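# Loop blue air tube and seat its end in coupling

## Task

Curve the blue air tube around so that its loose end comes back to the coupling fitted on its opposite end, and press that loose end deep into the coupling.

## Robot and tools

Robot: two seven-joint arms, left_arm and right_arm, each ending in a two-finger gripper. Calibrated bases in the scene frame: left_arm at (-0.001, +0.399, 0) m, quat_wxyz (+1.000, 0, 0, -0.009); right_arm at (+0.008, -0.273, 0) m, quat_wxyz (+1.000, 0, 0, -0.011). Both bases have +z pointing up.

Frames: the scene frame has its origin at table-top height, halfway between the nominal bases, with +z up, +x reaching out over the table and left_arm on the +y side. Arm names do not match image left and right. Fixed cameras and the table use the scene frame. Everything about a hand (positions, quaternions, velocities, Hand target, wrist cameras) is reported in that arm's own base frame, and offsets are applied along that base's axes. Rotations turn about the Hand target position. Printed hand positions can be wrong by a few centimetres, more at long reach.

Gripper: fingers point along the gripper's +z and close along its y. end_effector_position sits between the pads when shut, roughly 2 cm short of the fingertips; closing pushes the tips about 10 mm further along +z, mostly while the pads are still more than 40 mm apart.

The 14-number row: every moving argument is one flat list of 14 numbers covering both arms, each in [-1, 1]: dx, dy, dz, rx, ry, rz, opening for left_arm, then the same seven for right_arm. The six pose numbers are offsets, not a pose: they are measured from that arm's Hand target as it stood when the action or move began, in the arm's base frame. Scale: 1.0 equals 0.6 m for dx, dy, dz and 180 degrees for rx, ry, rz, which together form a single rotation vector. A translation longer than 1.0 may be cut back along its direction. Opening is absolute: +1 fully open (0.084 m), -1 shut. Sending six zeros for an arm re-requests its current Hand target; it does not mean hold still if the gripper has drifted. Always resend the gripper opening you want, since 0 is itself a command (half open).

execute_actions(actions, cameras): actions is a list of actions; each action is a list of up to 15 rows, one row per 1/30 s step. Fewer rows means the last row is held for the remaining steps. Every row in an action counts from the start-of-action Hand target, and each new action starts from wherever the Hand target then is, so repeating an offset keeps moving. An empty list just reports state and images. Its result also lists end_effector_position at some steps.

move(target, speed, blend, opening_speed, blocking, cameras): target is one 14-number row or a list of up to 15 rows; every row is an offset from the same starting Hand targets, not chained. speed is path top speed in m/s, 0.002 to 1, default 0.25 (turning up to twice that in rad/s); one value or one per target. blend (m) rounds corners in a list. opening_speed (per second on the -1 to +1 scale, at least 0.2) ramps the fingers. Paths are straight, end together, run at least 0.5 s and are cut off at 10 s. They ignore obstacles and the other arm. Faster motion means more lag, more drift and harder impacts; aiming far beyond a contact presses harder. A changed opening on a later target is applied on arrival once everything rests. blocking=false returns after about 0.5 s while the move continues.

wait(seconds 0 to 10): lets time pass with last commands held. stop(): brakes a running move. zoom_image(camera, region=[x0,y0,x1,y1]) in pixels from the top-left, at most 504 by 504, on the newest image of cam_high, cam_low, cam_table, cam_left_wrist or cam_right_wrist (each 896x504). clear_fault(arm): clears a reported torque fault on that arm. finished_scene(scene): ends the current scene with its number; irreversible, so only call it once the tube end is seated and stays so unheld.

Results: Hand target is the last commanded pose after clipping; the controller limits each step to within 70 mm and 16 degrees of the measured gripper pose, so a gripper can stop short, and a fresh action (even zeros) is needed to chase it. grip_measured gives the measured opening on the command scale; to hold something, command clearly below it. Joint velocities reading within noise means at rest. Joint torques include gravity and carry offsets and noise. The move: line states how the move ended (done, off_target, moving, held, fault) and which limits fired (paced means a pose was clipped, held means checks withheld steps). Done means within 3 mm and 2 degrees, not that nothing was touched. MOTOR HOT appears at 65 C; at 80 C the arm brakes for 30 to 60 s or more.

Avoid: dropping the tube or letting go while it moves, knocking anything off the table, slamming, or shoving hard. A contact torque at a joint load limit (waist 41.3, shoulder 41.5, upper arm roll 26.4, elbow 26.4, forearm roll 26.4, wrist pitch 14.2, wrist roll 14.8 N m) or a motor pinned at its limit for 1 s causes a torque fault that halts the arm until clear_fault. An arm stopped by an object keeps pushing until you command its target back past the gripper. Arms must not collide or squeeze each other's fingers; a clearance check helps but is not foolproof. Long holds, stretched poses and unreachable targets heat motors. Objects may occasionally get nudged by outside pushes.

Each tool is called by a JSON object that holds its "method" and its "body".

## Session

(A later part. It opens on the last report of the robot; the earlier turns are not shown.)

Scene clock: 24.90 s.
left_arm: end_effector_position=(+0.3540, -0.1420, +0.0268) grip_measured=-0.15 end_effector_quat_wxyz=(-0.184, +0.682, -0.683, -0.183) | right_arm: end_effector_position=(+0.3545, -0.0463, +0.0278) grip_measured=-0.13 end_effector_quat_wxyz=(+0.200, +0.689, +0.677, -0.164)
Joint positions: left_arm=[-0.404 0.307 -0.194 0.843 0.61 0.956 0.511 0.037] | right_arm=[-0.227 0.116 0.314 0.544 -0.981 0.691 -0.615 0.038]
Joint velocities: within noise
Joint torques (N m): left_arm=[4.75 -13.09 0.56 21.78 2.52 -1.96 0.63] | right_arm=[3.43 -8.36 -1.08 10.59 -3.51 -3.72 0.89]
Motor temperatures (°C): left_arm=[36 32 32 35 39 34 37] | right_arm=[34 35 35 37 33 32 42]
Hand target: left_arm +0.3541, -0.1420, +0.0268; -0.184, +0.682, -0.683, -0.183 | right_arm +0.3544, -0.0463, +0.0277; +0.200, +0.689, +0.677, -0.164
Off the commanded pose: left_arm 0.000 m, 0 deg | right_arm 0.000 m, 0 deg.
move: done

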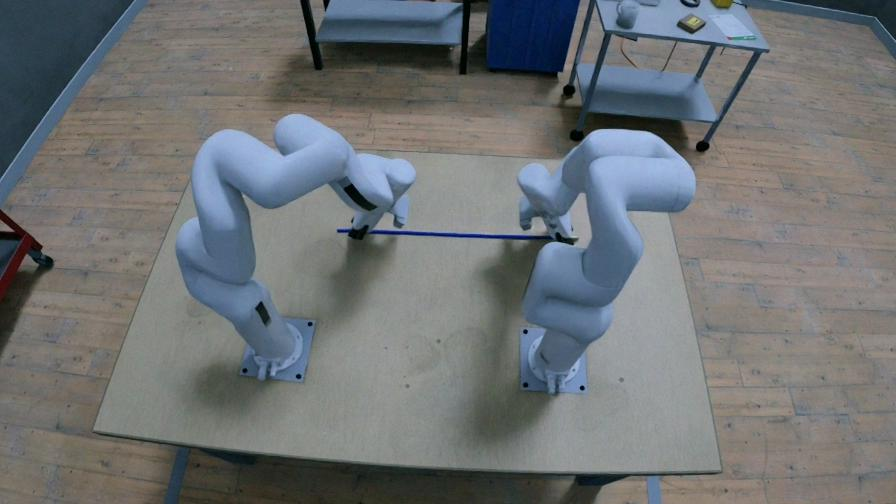

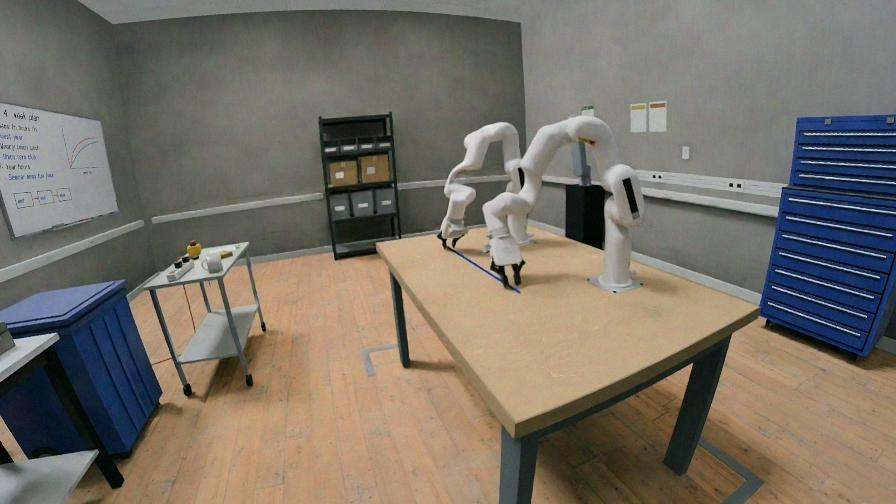

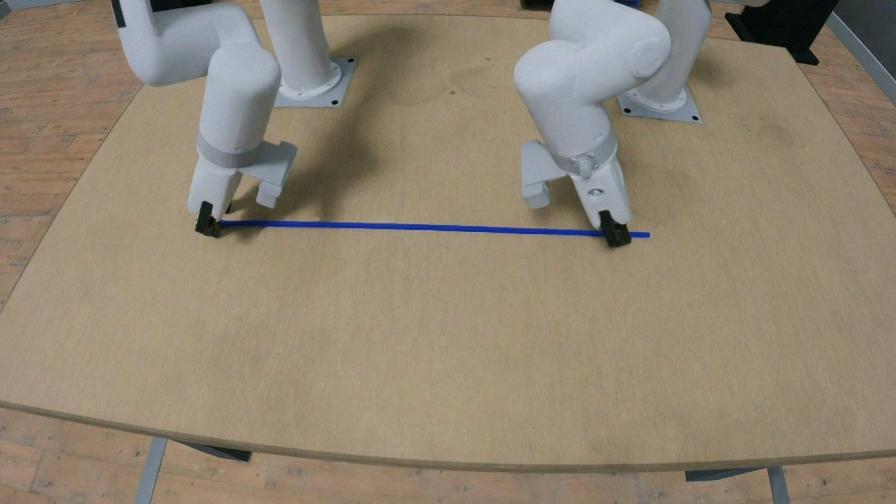

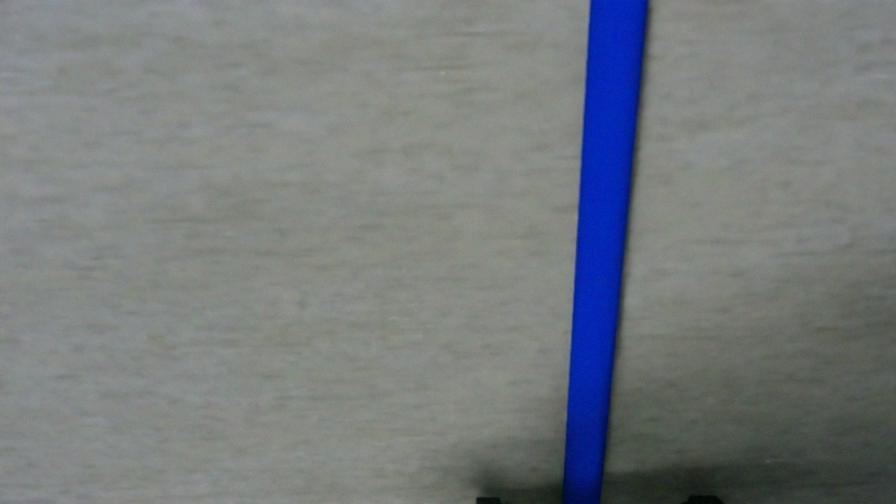

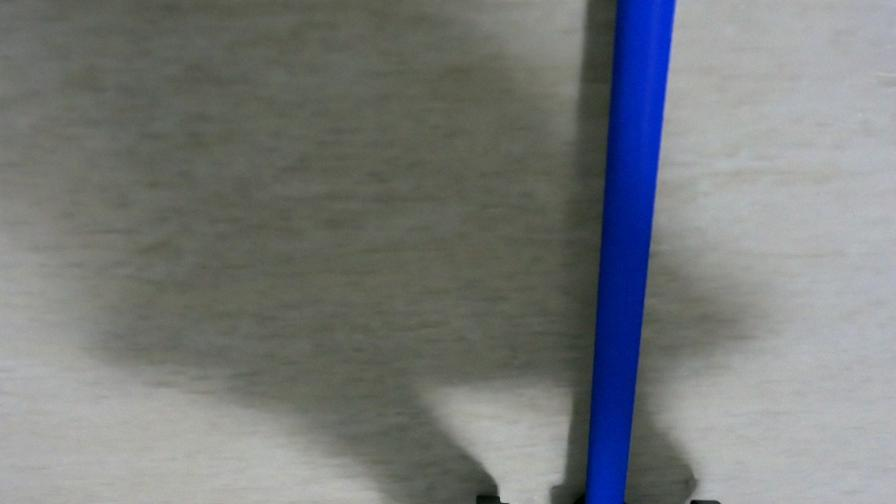

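Well centred. Close.

{"method": "move", "body": {"target": [0,0,0,0,0,0,-0.95,0,0,0,0,0,0,-0.9], "opening_speed": 0.5}}

{"method": "zoom_image", "body": {"camera": "cam_table", "region": [590, 180, 680, 250]}}

{"method": "zoom_image", "body": {"camera": "cam_table", "region": [140, 180, 260, 260]}}

Scene clock: 26.93 s.
left_arm: end_effector_position=(+0.3541, -0.1420, +0.0268) grip_measured=-0.86 end_effector_quat_wxyz=(-0.184, +0.682, -0.683, -0.183) | right_arm: end_effector_position=(+0.3544, -0.0463, +0.0277) grip_measured=-0.71 end_effector_quat_wxyz=(+0.200, +0.689, +0.677, -0.164)
Joint positions: left_arm=[-0.404 0.307 -0.194 0.843 0.61 0.956 0.511 0.006] | right_arm=[-0.227 0.116 0.314 0.544 -0.982 0.691 -0.614 0.013]
Joint velocities: within noise
Joint torques (N m): left_arm=[4.36 -13.23 0.82 21.35 2.73 -1.85 0.75] | right_arm=[3.51 -8.76 -1.06 11.06 -3.35 -3.42 0.82]
Motor temperatures (°C): left_arm=[36 32 32 36 39 34 37] | right_arm=[34 35 35 37 33 32 42]
Hand target: left_arm +0.3541, -0.1420, +0.0268; -0.184, +0.682, -0.683, -0.183 | right_arm +0.3544, -0.0463, +0.0277; +0.200, +0.689, +0.677, -0.164
Off the commanded pose: left_arm 0.000 m, 0 deg | right_arm 0.000 m, 0 deg.
move: done

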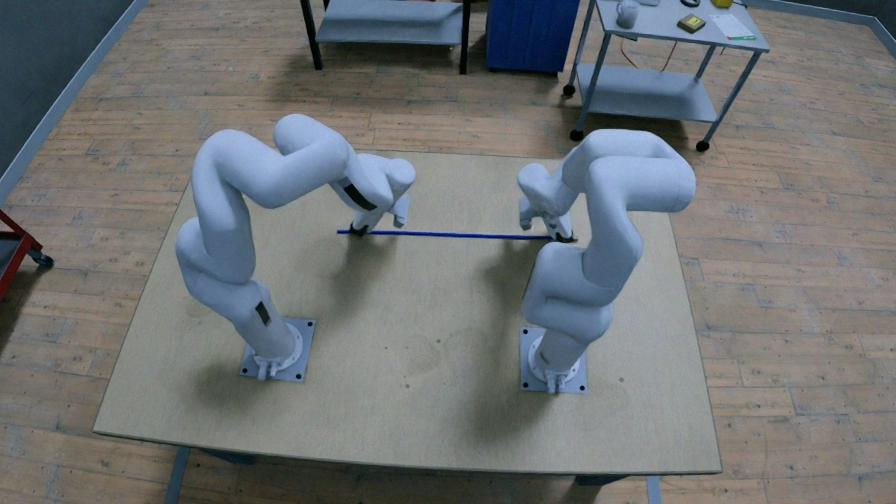

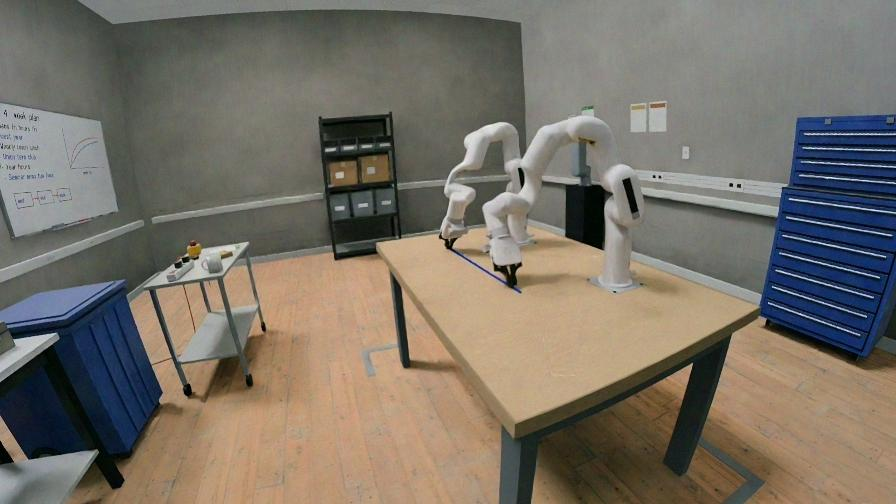

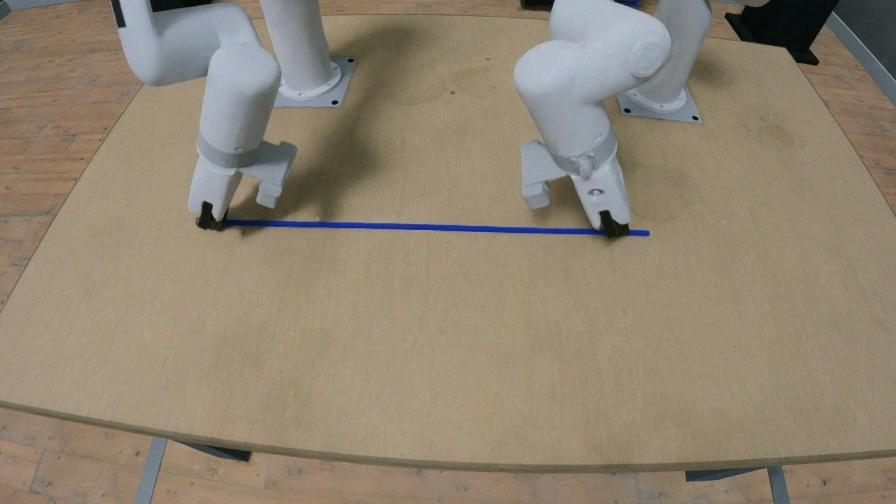

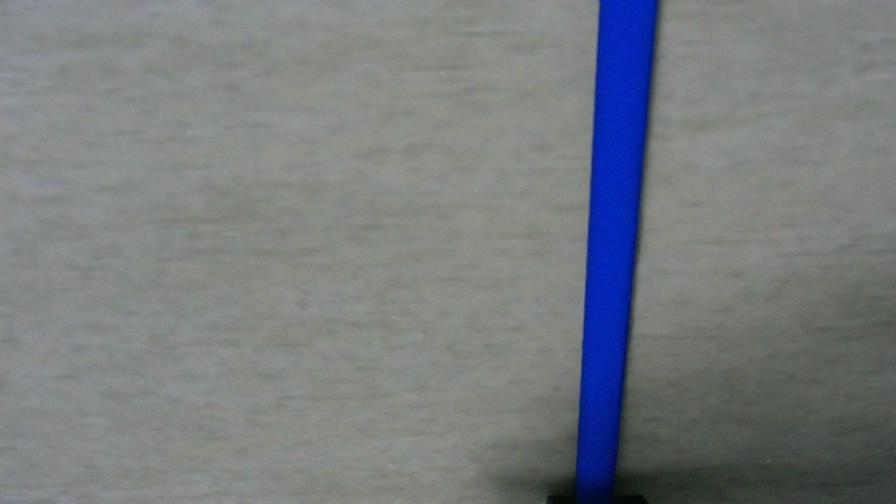

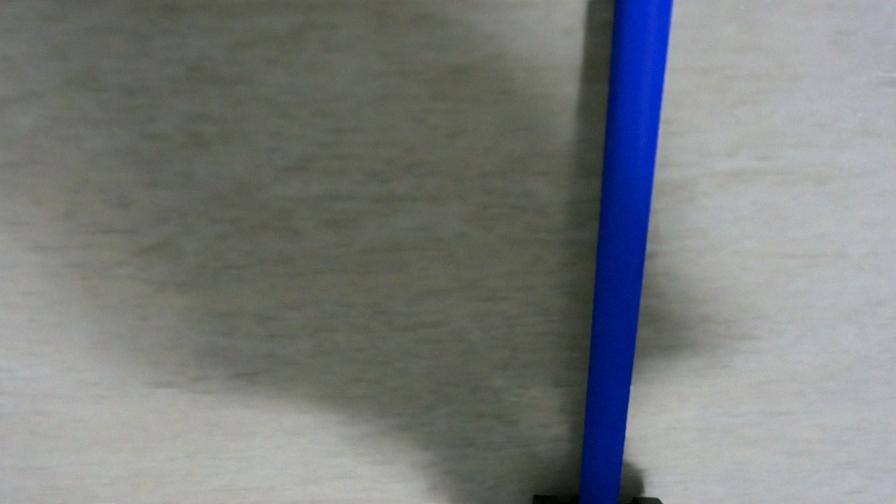

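Scaled by 5.600 from the camera's 896x504 image, which has a finer 1280x720 frame.

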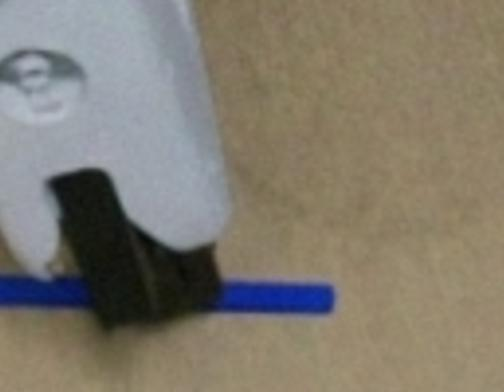

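Scaled by 4.200 from the camera's 896x504 image, which has a finer 1280x720 frame.

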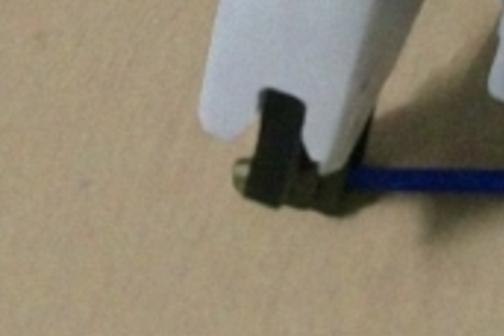

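{"method": "move", "body": {"target": [[0,0,0.25,0,0,0,-1,0,0,0.25,0,0,0,-1],[0,-0.0455,0.25,0,0,0.25,-1,0,0.0455,0.25,0,0,-0.25,-1]], "speed": [0.1,0.2], "blend": [0.02,0]}}

Scene clock: 32.27 s.
left_arm: end_effector_position=(+0.3541, -0.1693, +0.1768) grip_measured=-0.87 end_effector_quat_wxyz=(-0.100, +0.892, -0.370, -0.239) | right_arm: end_effector_position=(+0.3544, -0.0190, +0.1777) grip_measured=-0.71 end_effector_quat_wxyz=(+0.122, +0.895, +0.362, -0.228)
Joint positions: left_arm=[-0.372 0.216 -0.169 1.242 0.158 1.543 0.194 0.006] | right_arm=[-0.223 -0.017 0.387 0.943 -0.332 1.38 -0.473 0.013]
Joint velocities: within noise
Joint torques (N m): left_arm=[5.27 -13.77 1.25 26.73 -2.79 1.04 -0.68] | right_arm=[-3.79 -9.02 -1.72 23.9 3.07 1.94 0.98]
Motor temperatures (°C): left_arm=[36 32 32 36 39 34 37] | right_arm=[34 35 35 37 33 32 42]
Hand target: left_arm +0.3541, -0.1693, +0.1768; -0.100, +0.892, -0.370, -0.239 | right_arm +0.3544, -0.0190, +0.1777; +0.122, +0.896, +0.362, -0.228
Off the commanded pose: left_arm 0.000 m, 0 deg | right_arm 0.000 m, 0 deg.
move: done

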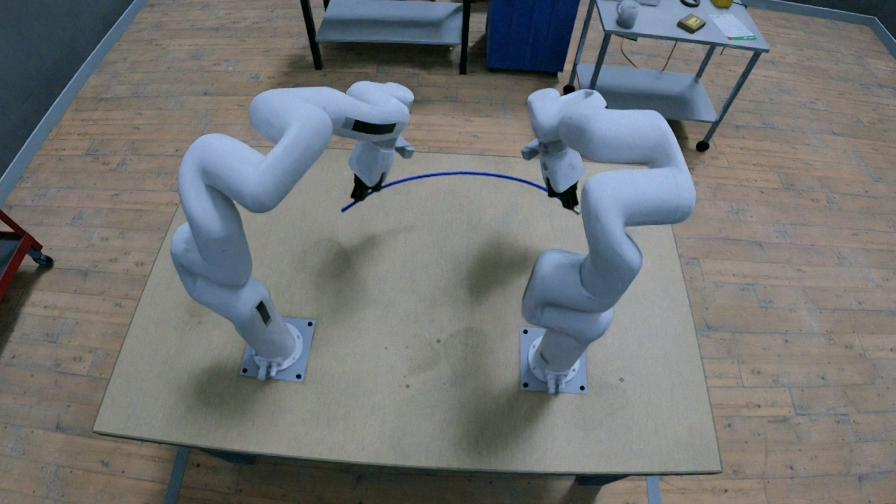

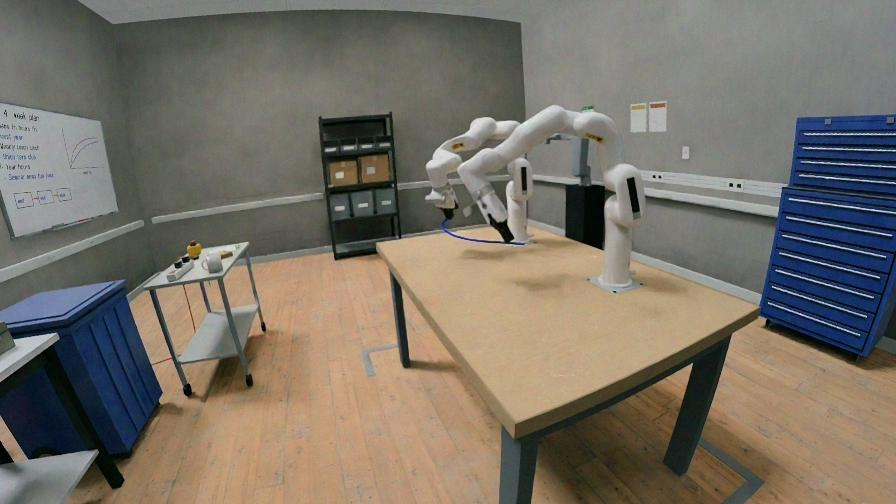

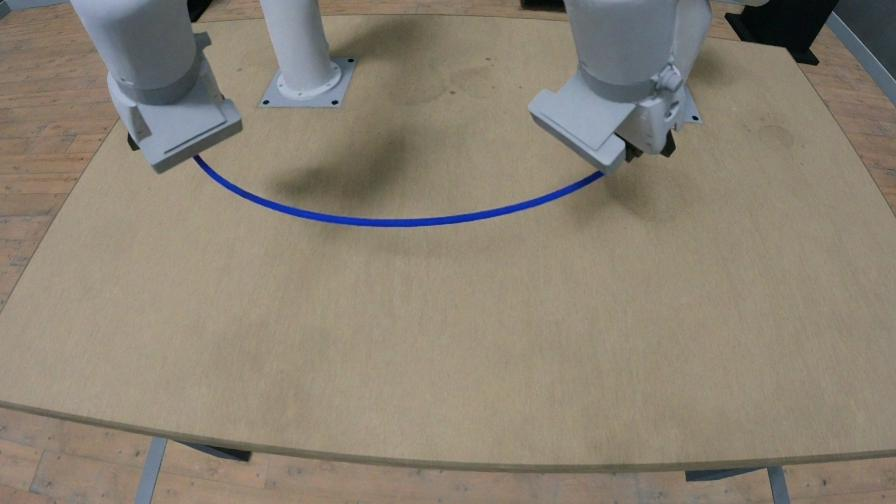

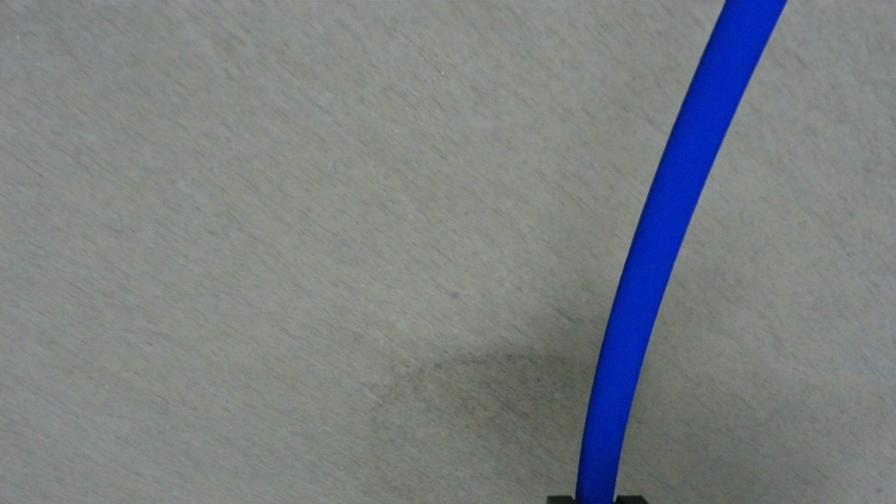

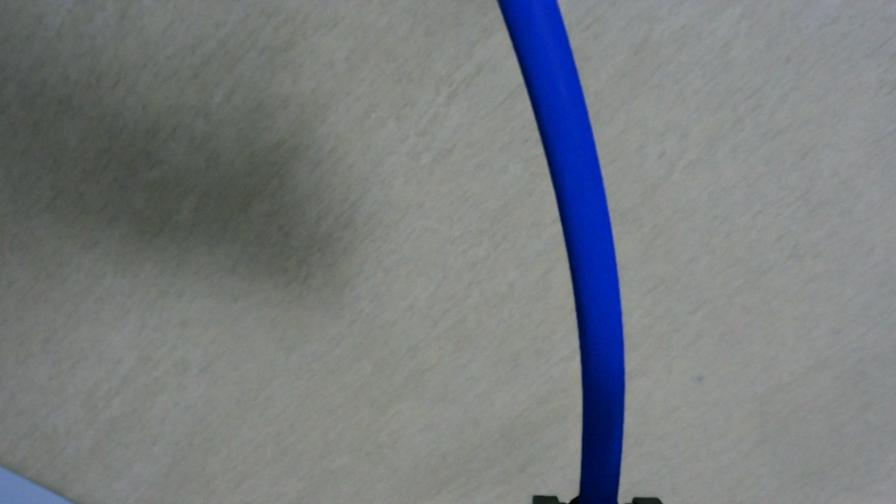

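{"method": "move", "body": {"target": [[0,-0.122,0,0,0,0.25,-1,0,0.122,0,0,0,-0.25,-1],[0,-0.2787,0,0,0,0.5,-1,0,0.2787,0,0,0,-0.5,-1]], "speed": 0.22, "blend": [0.02,0]}}

Scene clock: 36.70 s.
left_arm: end_effector_position=(+0.3541, -0.3365, +0.1768) grip_measured=-0.87 end_effector_quat_wxyz=(+0.098, +0.893, +0.369, -0.240) | right_arm: end_effector_position=(+0.3544, +0.1482, +0.1777) grip_measured=-0.71 end_effector_quat_wxyz=(-0.075, +0.889, -0.377, -0.247)
Joint positions: left_arm=[-0.432 0.202 -0.116 1.168 -0.533 1.162 -1.066 0.006] | right_arm=[-0.202 0.032 0.369 0.987 0.39 1.333 0.805 0.013]
Joint velocities: within noise
Joint torques (N m): left_arm=[-6.06 -19.65 -2.57 20.39 -3.28 -2.31 -0.94] | right_arm=[3.4 -14.81 1.67 16.86 4.22 -3.89 0.88]
Motor temperatures (°C): left_arm=[36 32 32 36 39 34 37] | right_arm=[34 35 35 37 33 32 42]
Hand target: left_arm +0.3541, -0.3365, +0.1768; +0.098, +0.892, +0.369, -0.240 | right_arm +0.3544, +0.1482, +0.1777; -0.075, +0.889, -0.377, -0.247
Off the commanded pose: left_arm 0.000 m, 0 deg | right_arm 0.000 m, 0 deg.
move: done

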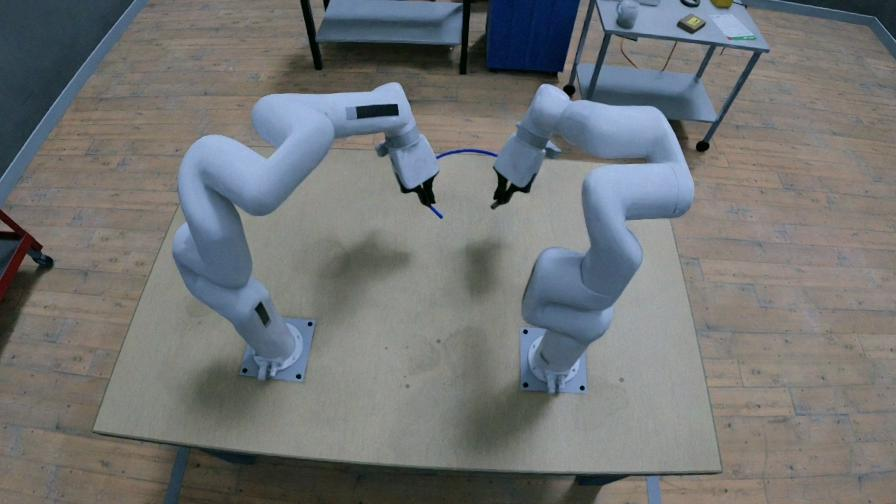

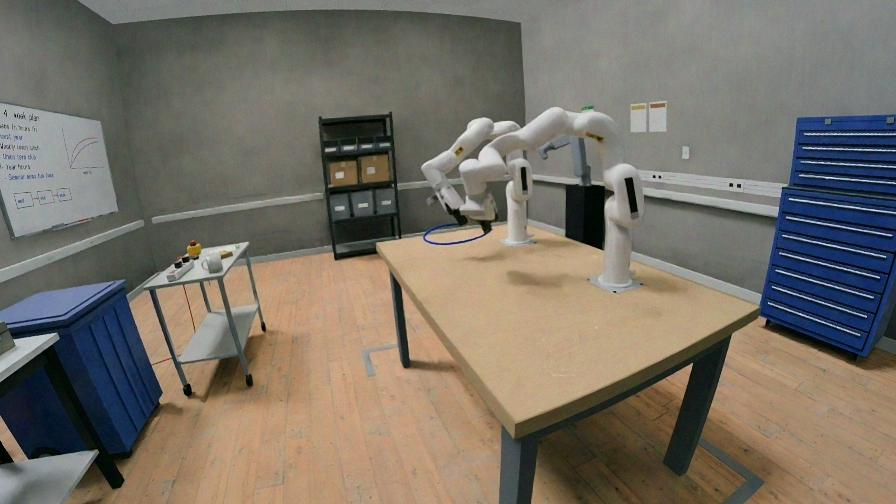

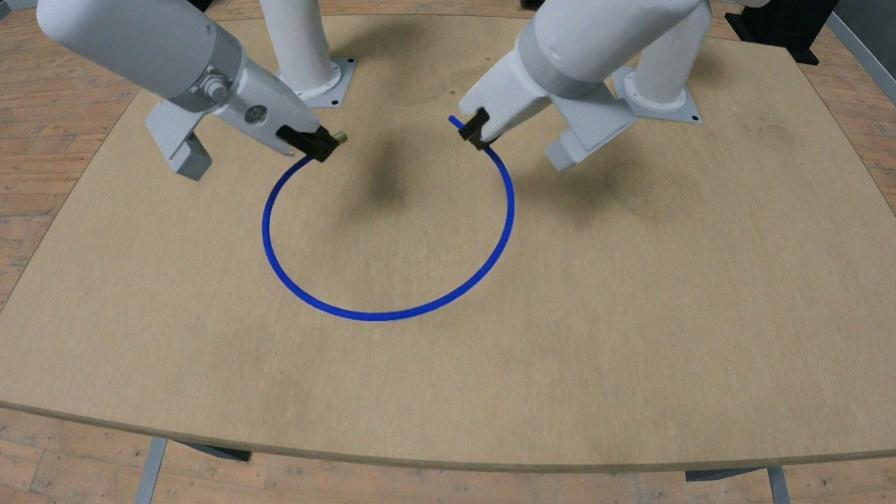

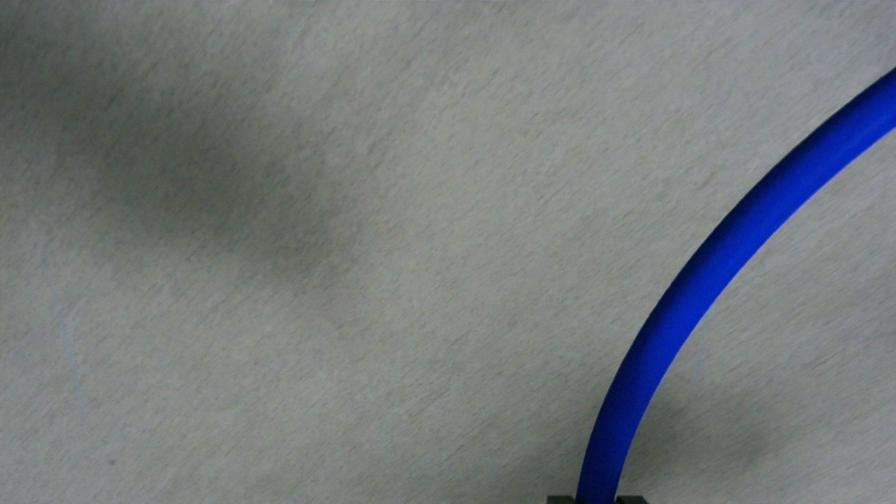

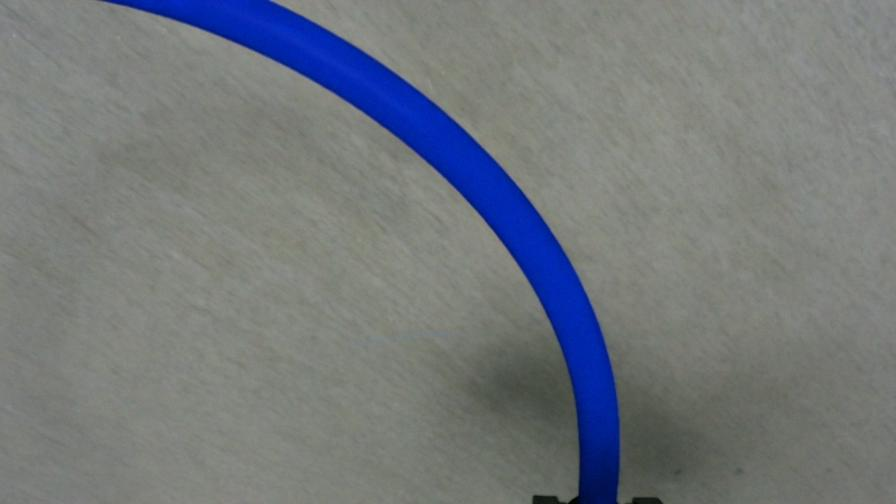

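{"method": "move", "body": {"target": [0,-0.067,0,0,0,0.25,-1,0,0.067,0,0,0,-0.25,-1], "speed": 0.2}}

{"method": "zoom_image", "body": {"camera": "cam_table", "region": [320, 70, 480, 160]}}

{"method": "zoom_image", "body": {"camera": "cam_high", "region": [410, 170, 520, 232]}}

{"method": "zoom_image", "body": {"camera": "cam_low", "region": [430, 180, 558, 252]}}

Scene clock: 39.73 s.
left_arm: end_effector_position=(+0.3541, -0.3767, +0.1768) grip_measured=-1.00 end_effector_quat_wxyz=(+0.183, +0.683, +0.682, -0.184) | right_arm: end_effector_position=(+0.3544, +0.1884, +0.1777) grip_measured=-0.71 end_effector_quat_wxyz=(-0.164, +0.677, -0.689, -0.200)
Joint positions: left_arm=[-0.543 0.03 -0.168 0.874 -0.718 0.611 -1.729 0] | right_arm=[-0.181 -0.238 0.411 0.671 0.769 0.971 1.335 0.013]
Joint velocities: within noise
Joint torques (N m): left_arm=[-5.84 -16.99 -2.16 20.23 2.69 -2.76 -0.53] | right_arm=[3.37 -10.92 0.4 17.16 3.84 -4.16 0.83]
Motor temperatures (°C): left_arm=[36 32 32 36 39 34 37] | right_arm=[34 36 35 37 33 32 42]
Hand target: left_arm +0.3541, -0.3767, +0.1768; +0.183, +0.683, +0.682, -0.184 | right_arm +0.3544, +0.1884, +0.1777; -0.164, +0.677, -0.689, -0.200
Off the commanded pose: left_arm 0.000 m, 0 deg | right_arm 0.000 m, 0 deg.
move: done

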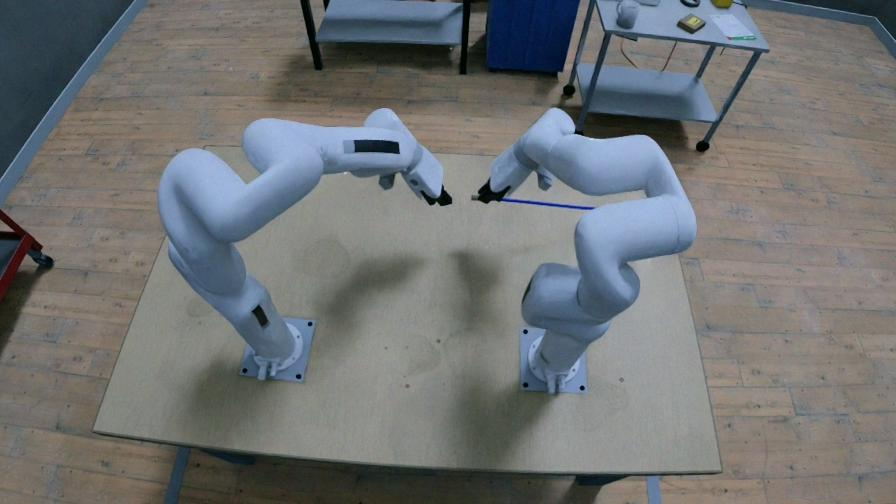

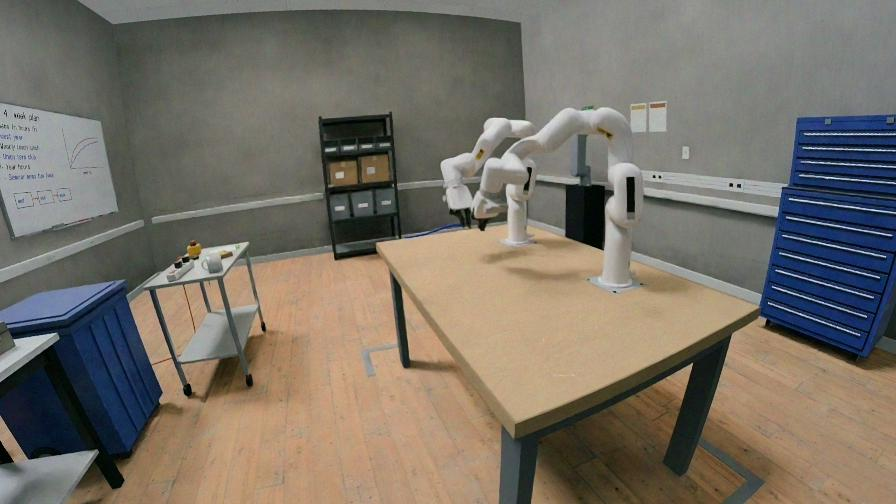

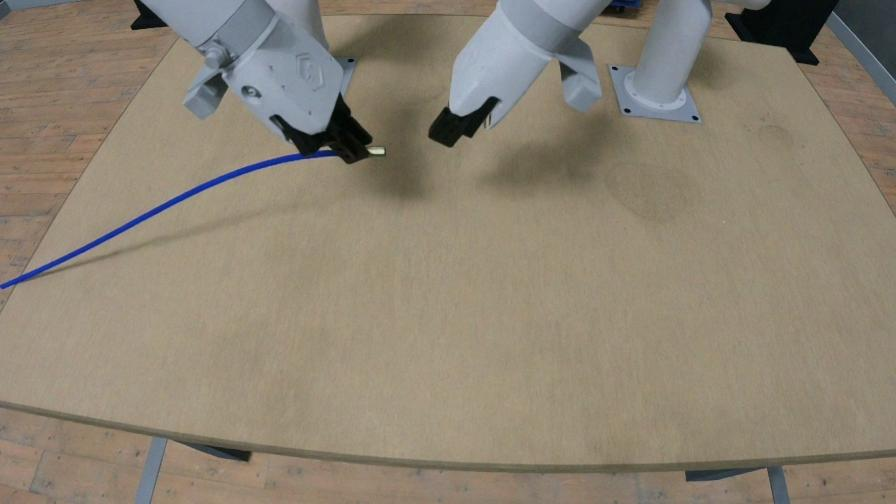

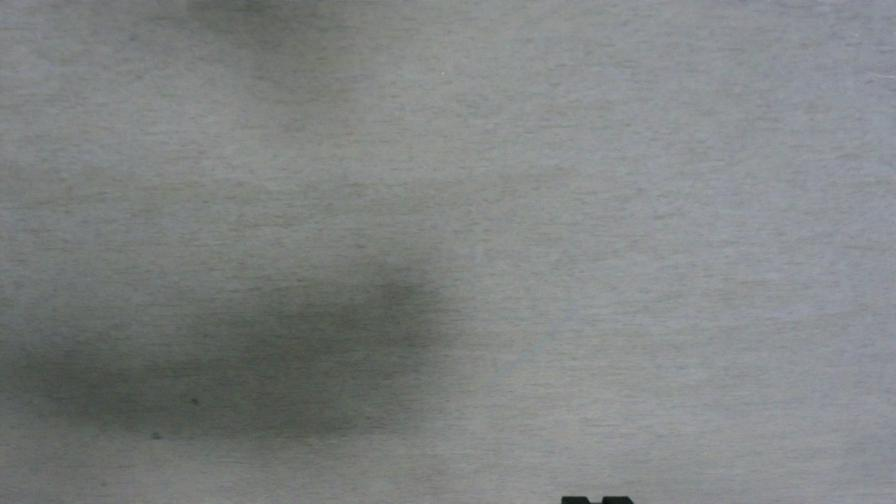

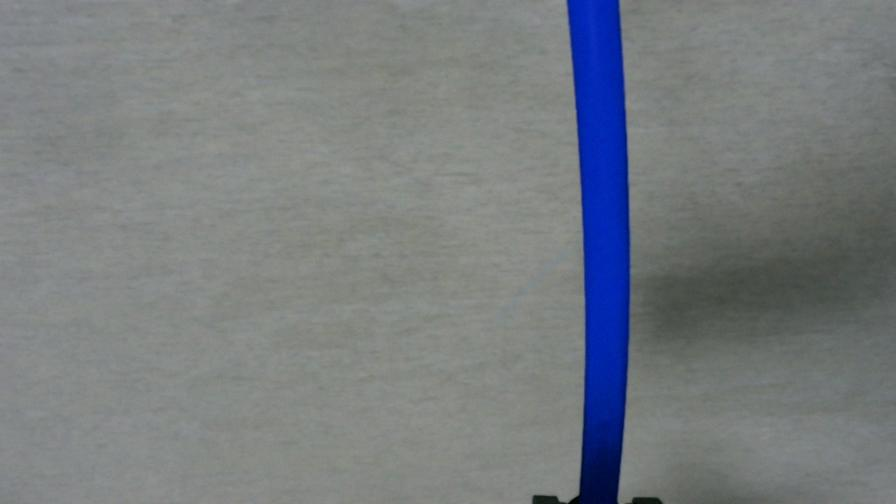

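Scaled by 3.150 from the camera's 896x504 image, which has a finer 1280x720 frame.

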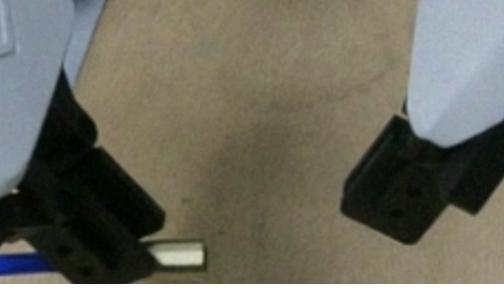

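Scaled by 4.582 from the camera's 896x504 image, which has a finer 1280x720 frame.

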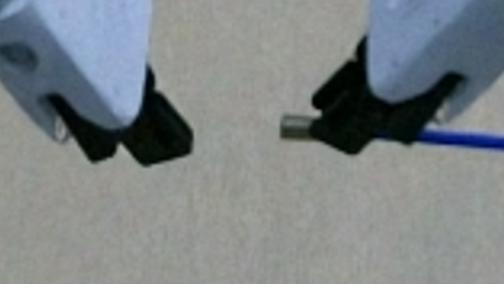

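Scaled by 3.938 from the camera's 896x504 image, which has a finer 1280x720 frame.

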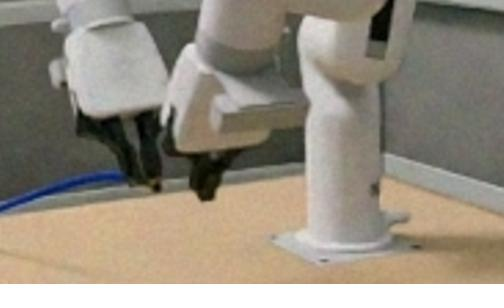

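{"method": "move", "body": {"target": [[0,0.1,0.2,0,0,0,-1,0,0,0.23,0,0,0,-1],[0,0.2,0.2,0,0,-0.4,-1,0,-0.1,0.23,0,0,0.4,-1],[0,0.4,0.25,0,0,-0.8,-1,0,-0.2,0.23,0,0,0.8,-1],[0,0.45,0.25,0,0,-1,-1,0,-0.3,0.23,0,0,0.98,-1]], "speed": 0.25, "blend": [0.02,0.02,0.02,0]}}

Scene clock: 48.27 s.
left_arm: end_effector_position=(+0.3541, -0.1067, +0.3268) grip_measured=-1.00 end_effector_quat_wxyz=(-0.184, +0.682, -0.683, -0.183) | right_arm: end_effector_position=(+0.3544, +0.0084, +0.3157) grip_measured=-0.71 end_effector_quat_wxyz=(+0.194, +0.710, +0.655, -0.170)
Joint positions: left_arm=[-0.485 -0.181 -0.094 1.172 0.42 1.646 0.967 0] | right_arm=[-0.018 -0.368 0.314 0.96 -0.397 1.455 -1.147 0.013]
Joint velocities: within noise
Joint torques (N m): left_arm=[-6.3 -14.17 1.87 21.07 3.04 -2.39 0.66] | right_arm=[3.6 -9.7 -2.64 18.39 -3.51 -4.15 -0.91]
Motor temperatures (°C): left_arm=[36 32 32 37 39 34 37] | right_arm=[34 36 35 38 33 32 42]
Hand target: left_arm +0.3541, -0.1067, +0.3268; -0.184, +0.682, -0.683, -0.183 | right_arm +0.3544, +0.0084, +0.3157; +0.194, +0.710, +0.655, -0.170
Off the commanded pose: left_arm 0.000 m, 0 deg | right_arm 0.000 m, 0 deg.
move: done

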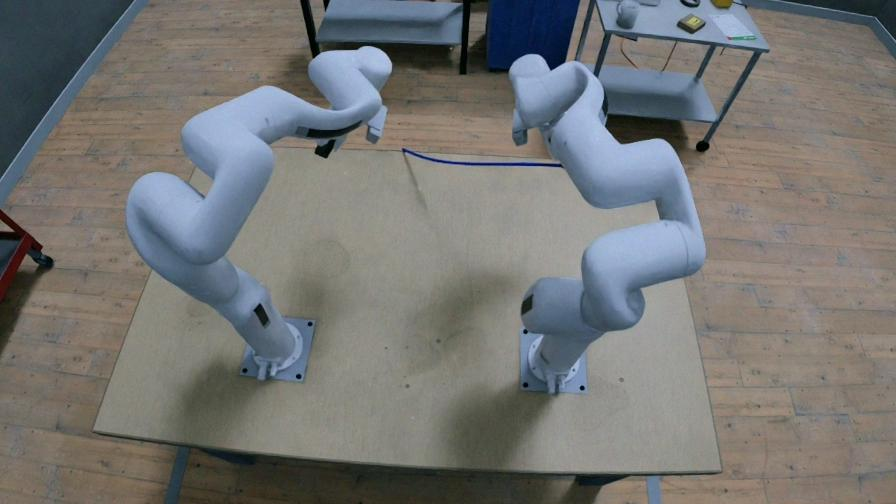

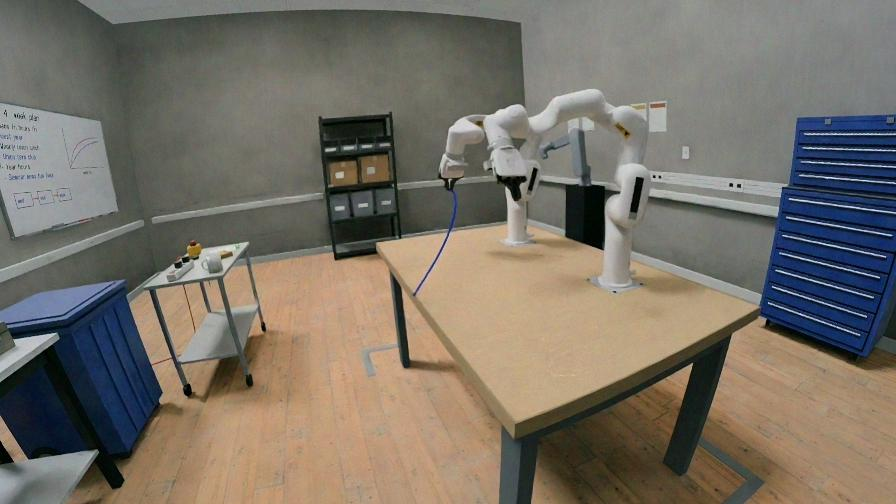

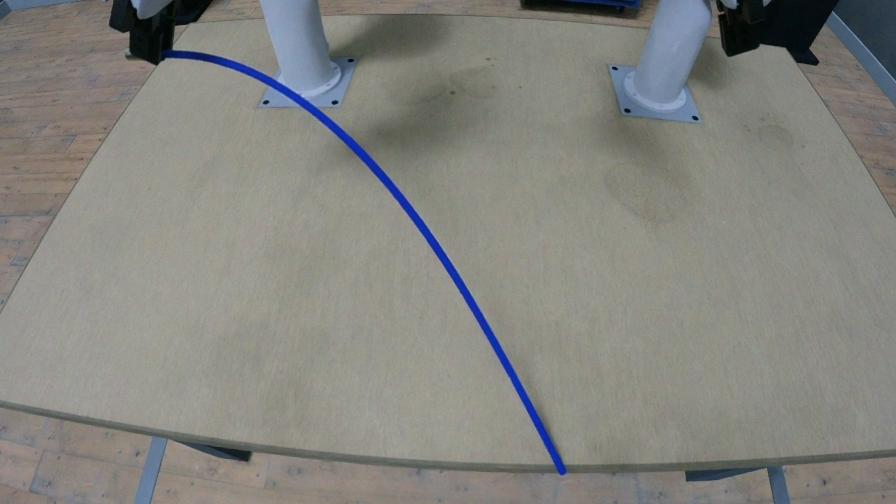

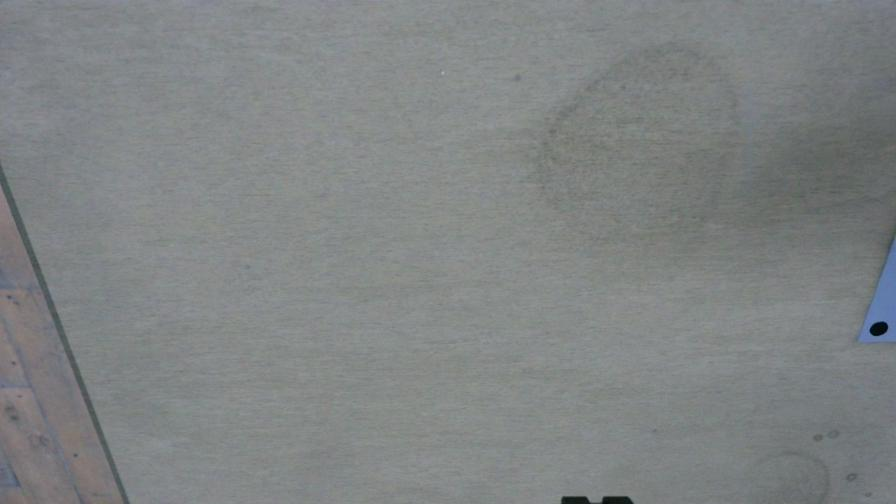

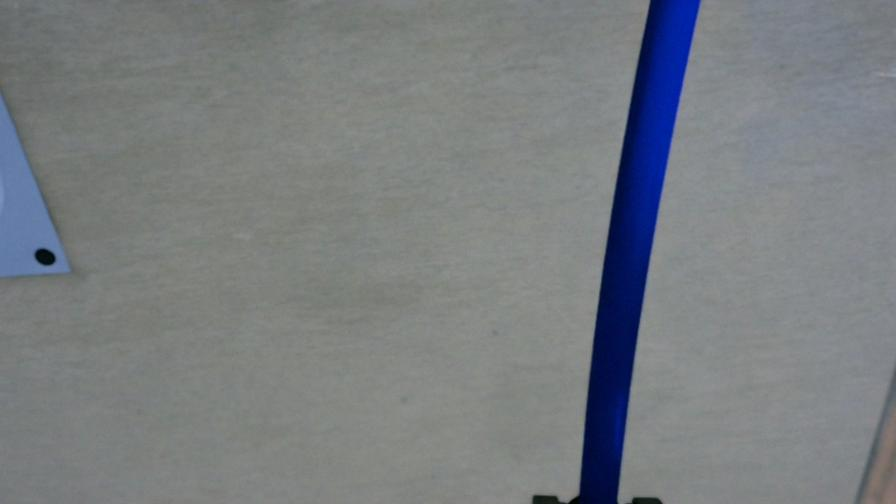

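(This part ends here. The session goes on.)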